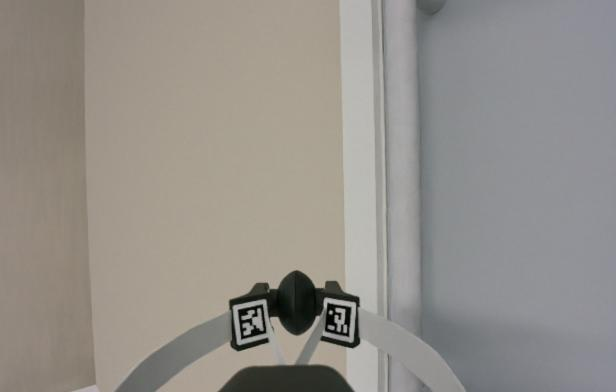

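>>> move --blocking false --r1 '{"base":{"rotate_rad":0.35},"joints":{"arm_m":0.1,"gripper_m":0.05}}'

>>> wait --seconds 1.5

>>> move --blocking false --r1 '{"base":{"strafe_m":-0.36,"translate_m":-0.02}}'

>>> wait --seconds 3 --cameras '["r1_head_right_camera","r1_wrist_camera"]'

>>> wait --seconds 0.7 --cameras '["r1_head_right_camera","r1_wrist_camera"]'

Scene clock: 548.80 s.
move: r1 moving
r1.base_odometry: x=-1.352 y=+1.985 heading=+0.546
r1.turned_by_wheels: +0.238
r1.turned_by_imu: +0.239
r1.base_tilt: forward=-1.6 right=+1.3
r1.lidar_m: 1.13 2.43 2.60 2.42 2.40 3.09 2.36 2.29 0.98 0.74 0.71 0.78
r1.base_status: rotate_rad moving
r1.joint_positions: lift_m=+0.850 arm_m=+0.140 wrist_yaw_rad=-0.001 wrist_pitch_rad=+0.003 wrist_roll_rad=+0.000 gripper_m=+0.005
r1.joint_status: arm_m moving; gripper_m moving
r1.measured_speeds: translate_m=+0.000 strafe_m=+0.000 rotate_rad=+0.703 lift_m=+0.000 arm_m=-0.183 wrist_yaw_rad=+0.000 wrist_pitch_rad=+0.000 wrist_roll_rad=+0.000
r1.motor_effort: lift_m=+24(25) arm_m=-6(8) wheel_0=-2(8) wheel_1=-2(10) wheel_2=-2(7)
r1.servo_current: wrist_yaw_rad=52(59) wrist_pitch_rad=39(52) wrist_roll_rad=39(52) gripper_m=72(72)
r1.hand_pose: x=+0.5990 y=-0.0876 z=+1.0269 quat_wxyz=(+1.000, +0.000, +0.002, +0.000) (m; r1's base frame)
r1.wrist_depth_mm: - - - - - - 392 / - - - - - - 466 / - - - - - - 469 / - - - - - - 473 / - - - - - - 473 / - - 210 202 177 - 477 / - 141 167 131 146 - 473
r2: as last shown
r2.base_tilt: forward=-0.7 right=+0.0
r2.lidar_m: 0.46 0.47 2.30 1.96 1.95 1.77 1.54 1.54 1.84 2.77 2.75 0.48
r2.motor_effort: lift_m=+24(24) arm_m=+4(5) wheel_0=+0(1) wheel_1=-2(2) wheel_2=+9(9)
r2.servo_current: wrist_yaw_rad=52(59) wrist_pitch_rad=46(52) wrist_roll_rad=46(59) gripper_m=169(169)
r2.contact_limits: lift_m 0.2
r2.wrist_depth_mm: 1060 1025 1008 1025 1025 1025 1008 / 205 198 201 176 1025 1025 1008 / - - 194 176 1025 1025 1025 / - - 206 176 1025 - - / - - 198 177 1042 - - / - 162 183 178 179 - - / - 139 - - 1025 1025 1008
pictures: none

Scene clock: 549.77 s.
earlier move: r1 done
r1.base_odometry: x=-1.352 y=+1.985 heading=+0.657
r1.turned_by_wheels: +0.111
r1.turned_by_imu: +0.112
r1.base_tilt: forward=-1.6 right=+1.3
r1.lidar_m: 1.31 2.43 2.74 2.39 2.42 2.79 2.30 1.71 0.91 0.73 0.72 0.81
r1.base_status: done
r1.joint_positions: lift_m=+0.850 arm_m=+0.100 wrist_yaw_rad=-0.001 wrist_pitch_rad=+0.003 wrist_roll_rad=+0.000 gripper_m=+0.050
r1.joint_status: all done
r1.measured_speeds: all 0
r1.motor_effort: lift_m=+24(25) arm_m=-5(8) wheel_0=-1(8) wheel_1=-1(10) wheel_2=+0(7)
r1.servo_current: wrist_yaw_rad=52(59) wrist_pitch_rad=46(52) wrist_roll_rad=46(65) gripper_m=46(72)
r1.hand_pose: x=+0.5593 y=-0.0876 z=+1.0269 quat_wxyz=(+1.000, +0.000, +0.002, +0.000) (m; r1's base frame)
r1.wrist_depth_mm: - - - - - - - / - - - - - - - / - - - - - - - / - - - - - - - / - - - - - - - / - - 195 - 190 - - / - 149 - 143 - - -
r2.base_odometry: x=+0.392 y=-0.385 heading=-2.346
r2.turned_by_wheels: +0.000
r2.turned_by_imu: +0.000
r2.base_tilt: forward=-0.6 right=+0.1
r2.lidar_m: 0.44 0.47 2.26 1.95 1.96 1.81 1.53 1.56 1.83 2.75 2.75 0.52
r2.base_status: not commanded
r2.joint_positions: lift_m=+0.929 arm_m=+0.333 wrist_yaw_rad=+0.003 wrist_pitch_rad=+1.564 wrist_roll_rad=+1.568 gripper_m=+0.002
r2.joint_status: not commanded
r2.measured_speeds: all 0
r2.motor_effort: lift_m=+24(24) arm_m=+4(5) wheel_0=+0(1) wheel_1=-2(2) wheel_2=+9(9)
r2.servo_current: wrist_yaw_rad=46(59) wrist_pitch_rad=46(52) wrist_roll_rad=52(65) gripper_m=163(176)
r2.contact_limits: lift_m 0.2
r2.hand_pose: x=+0.5060 y=-0.0874 z=+0.8193 quat_wxyz=(+0.503, +0.500, +0.500, -0.497) (m; r2's base frame)
r2.wrist_depth_mm: 1042 1025 1025 1025 1025 1025 1025 / 206 198 201 176 1025 1042 1025 / - - 194 176 1025 1042 1025 / - - 206 176 1025 - - / - - 198 177 1008 - - / - 162 183 178 179 - - / - 138 - - 1025 1025 1008
wait: 0.97 of 1.5 s (r1 has come to rest)
pictures: none

Scene clock: 550.27 s.
move: r1 moving
r1.base_odometry: x=-1.332 y=+1.956 heading=+0.658
r1.turned_by_wheels: +0.000
r1.turned_by_imu: +0.000
r1.base_tilt: forward=-1.6 right=+1.2
r1.lidar_m: 1.23 2.44 2.73 2.42 2.46 2.77 2.29 1.71 0.86 0.70 0.69 0.79
r1.base_status: translate_m moving; strafe_m moving
r1.joint_positions: lift_m=+0.850 arm_m=+0.100 wrist_yaw_rad=-0.001 wrist_pitch_rad=+0.003 wrist_roll_rad=+0.000 gripper_m=+0.050
r1.joint_status: not commanded
r1.measured_speeds: translate_m=-0.008 strafe_m=-0.136 rotate_rad=-0.001 lift_m=+0.000 arm_m=+0.000 wrist_yaw_rad=+0.000 wrist_pitch_rad=+0.000 wrist_roll_rad=+0.000
r1.motor_effort: lift_m=+24(25) arm_m=-5(5) wheel_0=+11(11) wheel_1=-8(9) wheel_2=+4(4)
r1.servo_current: wrist_yaw_rad=52(59) wrist_pitch_rad=46(52) wrist_roll_rad=39(65) gripper_m=39(46)
r1.hand_pose: x=+0.5593 y=-0.0876 z=+1.0269 quat_wxyz=(+1.000, +0.000, +0.002, +0.000) (m; r1's base frame)
r1.wrist_depth_mm: - - - - - - - / - - - - - - - / - - - - - - - / - - - - - - - / - - - - - - - / - - 195 - 190 - - / - 160 - 143 - - -
r2: as last shown
r2.base_tilt: forward=-0.7 right=+0.1
r2.lidar_m: 0.44 0.46 2.28 1.95 1.98 1.75 1.52 1.54 1.82 2.76 2.75 0.49
r2.motor_effort: lift_m=+24(24) arm_m=+4(5) wheel_0=+1(1) wheel_1=-2(2) wheel_2=+9(9)
r2.servo_current: wrist_yaw_rad=39(52) wrist_pitch_rad=39(52) wrist_roll_rad=52(52) gripper_m=169(169)
r2.contact_limits: lift_m 0.2
r2.wrist_depth_mm: 1042 1025 1025 1025 1025 1008 1008 / 205 197 201 176 1025 1025 1008 / - - 194 176 1025 1025 1025 / - - 205 177 1025 - - / - - 198 177 1025 - - / - 162 183 178 179 - - / - 138 - - 1042 1042 1025
pictures: none

Scene clock: 552.33 s.
earlier move: r1 done
r1.base_odometry: x=-1.148 y=+1.688 heading=+0.658
r1.turned_by_wheels: +0.000
r1.turned_by_imu: -0.002
r1.base_tilt: forward=-1.6 right=+1.3
r1.lidar_m: 0.70 2.57 2.85 2.74 2.79 2.65 2.16 0.97 0.49 0.40 0.39 0.44
r1.base_status: done
r1.joint_positions: lift_m=+0.850 arm_m=+0.100 wrist_yaw_rad=-0.001 wrist_pitch_rad=+0.003 wrist_roll_rad=+0.000 gripper_m=+0.050
r1.joint_status: not commanded
r1.measured_speeds: all 0
r1.motor_effort: lift_m=+24(25) arm_m=-5(5) wheel_0=+1(11) wheel_1=+0(10) wheel_2=+2(4)
r1.servo_current: wrist_yaw_rad=59(72) wrist_pitch_rad=39(52) wrist_roll_rad=46(65) gripper_m=39(52)
r1.hand_pose: x=+0.5593 y=-0.0876 z=+1.0269 quat_wxyz=(+1.000, +0.000, +0.002, +0.000) (m; r1's base frame)
r1.wrist_depth_mm: - - - 375 392 279 231 / - - - 379 392 282 232 / - - - 379 394 283 235 / - - - 379 394 286 229 / - - - 379 399 287 236 / - - 195 384 192 287 237 / - - 187 143 382 255 236
r2.base_odometry: x=+0.392 y=-0.385 heading=-2.346
r2.turned_by_wheels: +0.000
r2.turned_by_imu: +0.000
r2.base_tilt: forward=-0.6 right=+0.0
r2.lidar_m: 0.45 0.45 2.31 1.95 1.98 1.76 1.53 1.54 1.81 2.76 2.76 0.49
r2.base_status: not commanded
r2.joint_positions: lift_m=+0.929 arm_m=+0.333 wrist_yaw_rad=+0.003 wrist_pitch_rad=+1.564 wrist_roll_rad=+1.568 gripper_m=+0.002
r2.joint_status: not commanded
r2.measured_speeds: all 0
r2.motor_effort: lift_m=+24(24) arm_m=+4(5) wheel_0=+1(1) wheel_1=-2(2) wheel_2=+9(9)
r2.servo_current: wrist_yaw_rad=46(59) wrist_pitch_rad=46(59) wrist_roll_rad=46(59) gripper_m=163(176)
r2.contact_limits: lift_m 0.2
r2.hand_pose: x=+0.5060 y=-0.0874 z=+0.8193 quat_wxyz=(+0.503, +0.500, +0.500, -0.497) (m; r2's base frame)
r2.wrist_depth_mm: 1060 1025 1042 1008 1025 1025 991 / 206 198 201 176 1008 1008 1025 / - - 194 177 1025 1025 1008 / - - 205 176 1042 - - / - - 197 177 1025 - - / - 163 183 178 180 - - / - 138 - - 1025 1025 1025
wait: 2.07 of 3 s (r1 has come to rest)
pictures: r1_head_right_camera, r1_wrist_camera
Images, in order (width x height): r1_head_right_camera 420x672, r1_wrist_camera 616x392.

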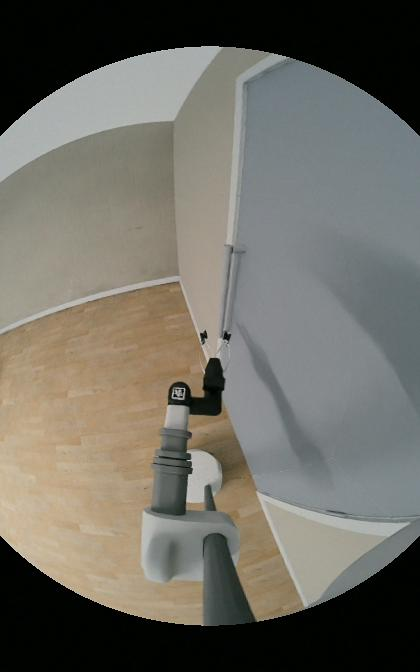

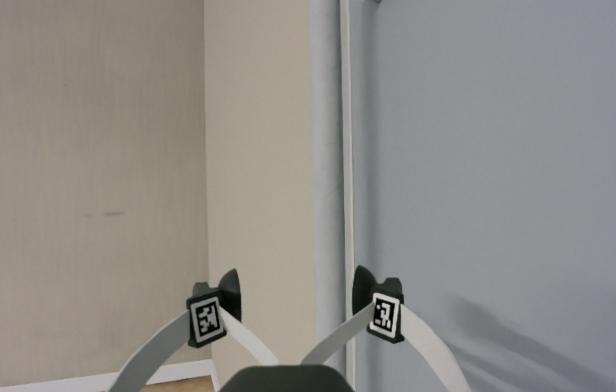

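Scene clock: 553.03 s.
r1.base_odometry: x=-1.148 y=+1.688 heading=+0.658
r1.turned_by_wheels: +0.000
r1.turned_by_imu: +0.000
r1.base_tilt: forward=-1.6 right=+1.2
r1.lidar_m: 0.71 2.57 2.85 2.74 2.75 2.63 2.18 0.98 0.48 0.40 0.38 0.44
r1.base_status: done
r1.joint_positions: lift_m=+0.850 arm_m=+0.100 wrist_yaw_rad=-0.001 wrist_pitch_rad=+0.003 wrist_roll_rad=+0.000 gripper_m=+0.050
r1.joint_status: not commanded
r1.measured_speeds: all 0
r1.motor_effort: lift_m=+24(25) arm_m=-5(5) wheel_0=+1(11) wheel_1=+0(10) wheel_2=+1(4)
r1.servo_current: wrist_yaw_rad=33(72) wrist_pitch_rad=52(52) wrist_roll_rad=52(65) gripper_m=46(52)
r1.hand_pose: x=+0.5593 y=-0.0876 z=+1.0269 quat_wxyz=(+1.000, +0.000, +0.002, +0.000) (m; r1's base frame)
r1.wrist_depth_mm: - - - 377 389 279 231 / - - - 375 394 281 233 / - - - 379 397 285 235 / - - - 379 397 285 228 / - - - 382 399 287 236 / - - 195 382 192 287 237 / - - 1921 143 382 255 237
r2.base_odometry: x=+0.392 y=-0.385 heading=-2.346
r2.turned_by_wheels: +0.000
r2.turned_by_imu: +0.000
r2.base_tilt: forward=-0.7 right=+0.0
r2.lidar_m: 0.44 0.46 2.28 1.97 1.98 1.77 1.54 1.55 1.84 2.75 2.78 0.48
r2.base_status: not commanded
r2.joint_positions: lift_m=+0.929 arm_m=+0.333 wrist_yaw_rad=+0.003 wrist_pitch_rad=+1.564 wrist_roll_rad=+1.568 gripper_m=+0.002
r2.joint_status: not commanded
r2.measured_speeds: all 0
r2.motor_effort: lift_m=+24(24) arm_m=+4(5) wheel_0=+1(1) wheel_1=-2(2) wheel_2=+9(9)
r2.servo_current: wrist_yaw_rad=52(59) wrist_pitch_rad=46(59) wrist_roll_rad=52(59) gripper_m=169(176)
r2.contact_limits: lift_m 0.2
r2.hand_pose: x=+0.5060 y=-0.0874 z=+0.8193 quat_wxyz=(+0.503, +0.500, +0.500, -0.497) (m; r2's base frame)
r2.wrist_depth_mm: 1042 1025 1008 1025 1025 1008 1008 / 205 198 201 176 1025 1025 1008 / - - 194 176 1025 1025 1025 / - - 206 177 1042 - - / - - 198 177 1025 - - / - 163 184 177 180 - - / - 138 - - 1025 1025 1025
wait: 0.70 s; at rest by 0.27 s
pictures: r1_head_right_camera, r1_wrist_camera
Images, in order (width x height): r1_head_right_camera 420x672, r1_wrist_camera 616x392.

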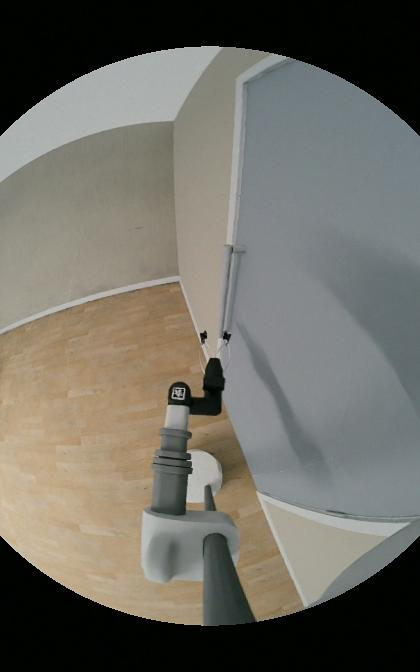

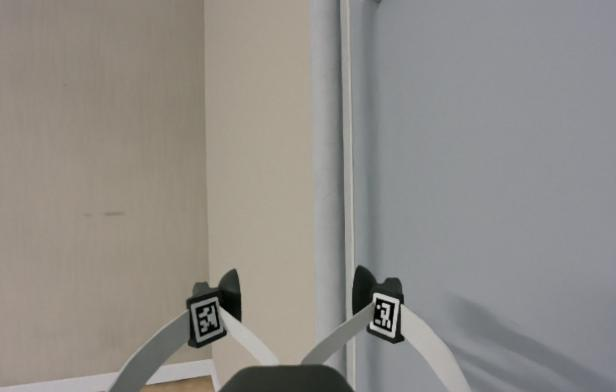

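>>> move --blocking false --r1 '{"base":{"translate_m":0.13,"strafe_m":-0.028},"pace":"slow","contact_limits":{"translate_m":0.3}}' --r2 '{"joints":{"gripper_m":0.141}}'

>>> wait --seconds 3

>>> move --blocking false --r1 '{"joints":{"arm_m":0.165},"speeds":{"arm_m":0.06},"contact_limits":{"arm_m":0.2}}' --r2 '{"joints":{"lift_m":1.15}}'

>>> wait --seconds 1.3 --cameras '["r1_wrist_camera","r2_wrist_camera"]'

Scene clock: 561.30 s.
move: r1 moving; r2 moving
r1.base_odometry: x=-1.137 y=+1.693 heading=+0.658
r1.turned_by_wheels: +0.000
r1.turned_by_imu: +0.000
r1.base_tilt: forward=-1.6 right=+1.2
r1.lidar_m: 0.70 2.53 2.85 2.75 2.79 2.66 2.19 0.93 0.47 0.39 0.38 0.42
r1.base_status: translate_m moving; strafe_m moving
r1.joint_positions: lift_m=+0.850 arm_m=+0.100 wrist_yaw_rad=-0.001 wrist_pitch_rad=+0.003 wrist_roll_rad=+0.000 gripper_m=+0.050
r1.joint_status: not commanded
r1.measured_speeds: translate_m=+0.047 strafe_m=-0.010 rotate_rad=-0.001 lift_m=+0.000 arm_m=+0.000 wrist_yaw_rad=+0.000 wrist_pitch_rad=+0.000 wrist_roll_rad=+0.000
r1.motor_effort: lift_m=+24(24) arm_m=-5(5) wheel_0=+3(7) wheel_1=+3(4) wheel_2=-5(7)
r1.servo_current: wrist_yaw_rad=46(59) wrist_pitch_rad=46(52) wrist_roll_rad=33(59) gripper_m=39(52)
r1.contact_limits: translate_m 0.3
r1.hand_pose: x=+0.5593 y=-0.0876 z=+1.0269 quat_wxyz=(+1.000, +0.000, +0.002, +0.000) (m; r1's base frame)
r1.wrist_depth_mm: - - - 366 379 271 226 / - - - 366 379 274 228 / - - - 366 387 277 229 / - - - 366 387 277 222 / - - - 370 389 279 231 / - - 195 373 193 279 231 / - - 1756 143 373 249 232
r2.base_odometry: x=+0.392 y=-0.385 heading=-2.346
r2.turned_by_wheels: +0.000
r2.turned_by_imu: +0.000
r2.base_tilt: forward=-0.7 right=+0.1
r2.lidar_m: 0.46 0.47 2.30 1.96 1.97 1.77 1.51 1.51 1.81 2.76 2.74 0.52
r2.base_status: not commanded
r2.joint_positions: lift_m=+0.930 arm_m=+0.333 wrist_yaw_rad=+0.003 wrist_pitch_rad=+1.564 wrist_roll_rad=+1.568 gripper_m=+0.020
r2.joint_status: gripper_m moving
r2.measured_speeds: translate_m=+0.000 strafe_m=+0.000 rotate_rad=+0.000 lift_m=+0.002 arm_m=+0.000 wrist_yaw_rad=+0.000 wrist_pitch_rad=+0.000 wrist_roll_rad=+0.000
r2.motor_effort: lift_m=+24(24) arm_m=+4(4) wheel_0=+0(1) wheel_1=-2(2) wheel_2=+9(9)
r2.servo_current: wrist_yaw_rad=59(59) wrist_pitch_rad=46(52) wrist_roll_rad=52(59) gripper_m=72(169)
r2.contact_limits: lift_m 0.2
r2.hand_pose: x=+0.5060 y=-0.0874 z=+0.8194 quat_wxyz=(+0.503, +0.500, +0.500, -0.497) (m; r2's base frame)
r2.wrist_depth_mm: 1042 1060 1025 1042 1042 1008 1025 / 216 209 196 179 1025 1008 991 / - - 211 180 1042 1042 1025 / - - 206 180 1025 - - / - - 192 181 1008 - - / - 165 186 181 181 - - / - 138 - - 1042 1008 1042
pictures: none

Scene clock: 563.13 s.
earlier move: r1 moving; r2 done
r1.base_odometry: x=-1.028 y=+1.745 heading=+0.658
r1.turned_by_wheels: +0.000
r1.turned_by_imu: +0.000
r1.base_tilt: forward=-1.6 right=+1.3
r1.lidar_m: 0.57 2.45 2.73 2.78 2.82 2.78 2.31 0.81 0.38 0.31 0.33 0.38
r1.base_status: translate_m moving; strafe_m moving
r1.joint_positions: lift_m=+0.850 arm_m=+0.100 wrist_yaw_rad=-0.001 wrist_pitch_rad=+0.003 wrist_roll_rad=+0.000 gripper_m=+0.050
r1.joint_status: not commanded
r1.measured_speeds: all 0
r1.motor_effort: lift_m=+25(25) arm_m=-5(5) wheel_0=+2(8) wheel_1=+3(7) wheel_2=-2(7)
r1.servo_current: wrist_yaw_rad=46(72) wrist_pitch_rad=46(52) wrist_roll_rad=52(65) gripper_m=39(52)
r1.contact_limits: translate_m 0.3
r1.hand_pose: x=+0.5593 y=-0.0876 z=+1.0269 quat_wxyz=(+1.000, +0.000, +0.002, +0.000) (m; r1's base frame)
r1.wrist_depth_mm: - - - 250 266 193 - / - - - 250 268 194 165 / - - - 251 270 195 160 / - - - 253 272 196 162 / - - - 254 273 196 162 / - - 194 256 193 197 163 / - 160 180 143 262 181 -
r2.base_odometry: x=+0.392 y=-0.385 heading=-2.346
r2.turned_by_wheels: +0.000
r2.turned_by_imu: +0.000
r2.base_tilt: forward=-0.7 right=+0.0
r2.lidar_m: 0.44 0.47 2.30 1.96 2.00 1.78 1.52 1.54 1.83 2.76 2.77 0.49
r2.base_status: not commanded
r2.joint_positions: lift_m=+0.930 arm_m=+0.333 wrist_yaw_rad=+0.003 wrist_pitch_rad=+1.567 wrist_roll_rad=+1.568 gripper_m=+0.141
r2.joint_status: all done
r2.measured_speeds: all 0
r2.motor_effort: lift_m=+19(24) arm_m=+4(5) wheel_0=+0(1) wheel_1=-2(2) wheel_2=+6(9)
r2.servo_current: wrist_yaw_rad=39(59) wrist_pitch_rad=33(52) wrist_roll_rad=46(59) gripper_m=52(169)
r2.contact_limits: lift_m 0.2
r2.hand_pose: x=+0.5053 y=-0.0874 z=+0.8198 quat_wxyz=(+0.502, +0.500, +0.500, -0.498) (m; r2's base frame)
r2.wrist_depth_mm: 1060 1060 1025 1042 1008 1025 991 / 211 208 206 180 1042 1025 1025 / - - 206 181 1042 1042 1008 / - - 191 181 1042 - 809 / - - 209 181 1060 - - / - 189 187 181 196 187 - / - - - - 1025 1025 1025
wait: 1.83 of 3 s (r2 has come to rest)
pictures: none

Scene clock: 563.63 s.
earlier move: r1 done
move: r1 moving; r2 moving
r1.base_odometry: x=-1.028 y=+1.745 heading=+0.658
r1.turned_by_wheels: +0.000
r1.turned_by_imu: +0.000
r1.base_tilt: forward=-1.6 right=+1.2
r1.lidar_m: 0.55 2.45 2.73 2.79 2.81 2.80 2.30 0.84 0.42 0.33 0.30 0.37
r1.base_status: done
r1.joint_positions: lift_m=+0.850 arm_m=+0.126 wrist_yaw_rad=-0.001 wrist_pitch_rad=+0.003 wrist_roll_rad=+0.000 gripper_m=+0.050
r1.joint_status: arm_m moving
r1.measured_speeds: translate_m=+0.000 strafe_m=+0.000 rotate_rad=+0.000 lift_m=+0.000 arm_m=+0.060 wrist_yaw_rad=+0.000 wrist_pitch_rad=+0.000 wrist_roll_rad=+0.000
r1.motor_effort: lift_m=+24(25) arm_m=+8(8) wheel_0=+5(5) wheel_1=+2(3) wheel_2=-2(2)
r1.servo_current: wrist_yaw_rad=59(65) wrist_pitch_rad=46(52) wrist_roll_rad=52(72) gripper_m=39(46)
r1.contact_limits: arm_m 0.2; translate_m 0.3
r1.hand_pose: x=+0.5848 y=-0.0876 z=+1.0269 quat_wxyz=(+1.000, +0.000, +0.002, +0.000) (m; r1's base frame)
r1.wrist_depth_mm: - - - 229 247 187 - / - - - 229 250 181 - / - - - 229 252 182 - / - - - 229 253 183 152 / - - 1983 230 254 185 158 / - - 195 231 193 184 - / - 149 186 143 243 170 -
r2.base_odometry: x=+0.392 y=-0.385 heading=-2.346
r2.turned_by_wheels: +0.000
r2.turned_by_imu: +0.000
r2.base_tilt: forward=-0.7 right=+0.1
r2.lidar_m: 0.45 0.47 2.28 1.97 1.96 1.75 1.52 1.55 1.85 2.75 2.75 0.49
r2.base_status: not commanded
r2.joint_positions: lift_m=+0.968 arm_m=+0.333 wrist_yaw_rad=+0.003 wrist_pitch_rad=+1.567 wrist_roll_rad=+1.568 gripper_m=+0.141
r2.joint_status: lift_m moving
r2.measured_speeds: translate_m=+0.000 strafe_m=+0.000 rotate_rad=+0.000 lift_m=+0.146 arm_m=+0.000 wrist_yaw_rad=+0.000 wrist_pitch_rad=+0.000 wrist_roll_rad=+0.000
r2.motor_effort: lift_m=+23(24) arm_m=+4(5) wheel_0=+0(1) wheel_1=-2(2) wheel_2=+6(6)
r2.servo_current: wrist_yaw_rad=46(52) wrist_pitch_rad=39(46) wrist_roll_rad=39(59) gripper_m=52(52)
r2.hand_pose: x=+0.5053 y=-0.0874 z=+0.8575 quat_wxyz=(+0.502, +0.500, +0.500, -0.498) (m; r2's base frame)
r2.wrist_depth_mm: 1098 1078 1078 1078 1060 1042 1060 / 1078 1078 1078 240 1042 1060 1060 / 248 258 240 216 1060 1042 1060 / - - 230 216 1060 - 1042 / - - 219 215 1078 - - / - 190 196 216 1078 186 - / - - - - 1078 1078 1060
pictures: none

Scene clock: 564.67 s.
earlier move: r1 done; r2 moving
r1.base_odometry: x=-1.028 y=+1.745 heading=+0.658
r1.turned_by_wheels: +0.000
r1.turned_by_imu: +0.000
r1.base_tilt: forward=-1.6 right=+1.3
r1.lidar_m: 0.56 2.46 2.73 2.79 2.80 2.79 2.30 0.81 0.42 0.31 0.32 0.36
r1.base_status: done
r1.joint_positions: lift_m=+0.850 arm_m=+0.165 wrist_yaw_rad=-0.001 wrist_pitch_rad=+0.003 wrist_roll_rad=+0.000 gripper_m=+0.050
r1.joint_status: all done
r1.measured_speeds: all 0
r1.motor_effort: lift_m=+24(25) arm_m=+5(9) wheel_0=+4(5) wheel_1=+3(3) wheel_2=-2(2)
r1.servo_current: wrist_yaw_rad=46(65) wrist_pitch_rad=39(52) wrist_roll_rad=33(72) gripper_m=39(52)
r1.contact_limits: arm_m 0.2; translate_m 0.3
r1.hand_pose: x=+0.6241 y=-0.0876 z=+1.0269 quat_wxyz=(+1.000, +0.000, +0.002, +0.000) (m; r1's base frame)
r1.wrist_depth_mm: - - - 184 232 173 - / - - - 184 234 168 143 / - - - 185 236 177 144 / - - - 187 236 169 - / - - - 187 238 170 - / - - 195 187 196 171 - / - 148 180 143 216 157 -
r2.base_odometry: x=+0.392 y=-0.385 heading=-2.346
r2.turned_by_wheels: +0.000
r2.turned_by_imu: +0.000
r2.base_tilt: forward=-0.7 right=+0.1
r2.lidar_m: 0.44 0.47 2.29 1.96 1.97 1.76 1.54 1.55 1.82 2.76 2.74 0.48
r2.base_status: not commanded
r2.joint_positions: lift_m=+1.145 arm_m=+0.333 wrist_yaw_rad=+0.003 wrist_pitch_rad=+1.567 wrist_roll_rad=+1.568 gripper_m=+0.141
r2.joint_status: lift_m moving
r2.measured_speeds: translate_m=+0.000 strafe_m=+0.000 rotate_rad=+0.000 lift_m=+0.058 arm_m=+0.000 wrist_yaw_rad=+0.000 wrist_pitch_rad=+0.000 wrist_roll_rad=+0.000
r2.motor_effort: lift_m=+21(25) arm_m=+4(5) wheel_0=+0(1) wheel_1=-2(3) wheel_2=+6(6)
r2.servo_current: wrist_yaw_rad=46(52) wrist_pitch_rad=39(46) wrist_roll_rad=39(59) gripper_m=46(59)
r2.hand_pose: x=+0.5052 y=-0.0874 z=+1.0349 quat_wxyz=(+0.502, +0.500, +0.500, -0.498) (m; r2's base frame)
r2.wrist_depth_mm: 1255 1255 1229 1229 1229 1229 1205 / 1281 1229 1255 1255 1229 1205 1205 / 1255 1255 1229 418 1229 1229 1229 / - - - 397 1255 - 1255 / 433 - - 397 1229 - 1255 / 362 219 - 166 1229 204 1229 / 375 - - - 1255 1205 1229
wait: 1.03 of 1.3 s (r1 has come to rest)
pictures: r1_wrist_camera, r2_wrist_camera
Images, in order (width x height): r1_wrist_camera 616x392, r2_wrist_camera 616x392.

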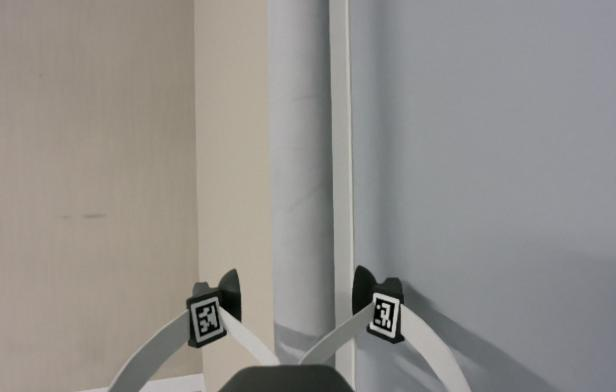

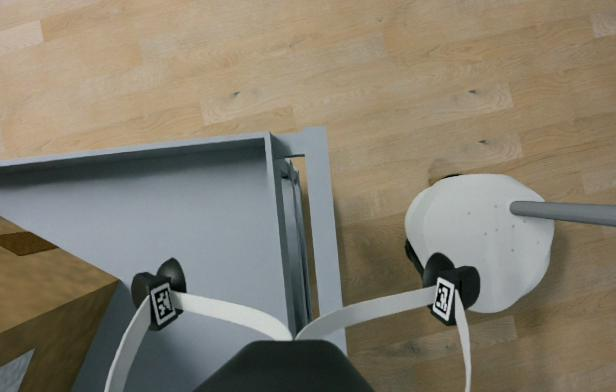

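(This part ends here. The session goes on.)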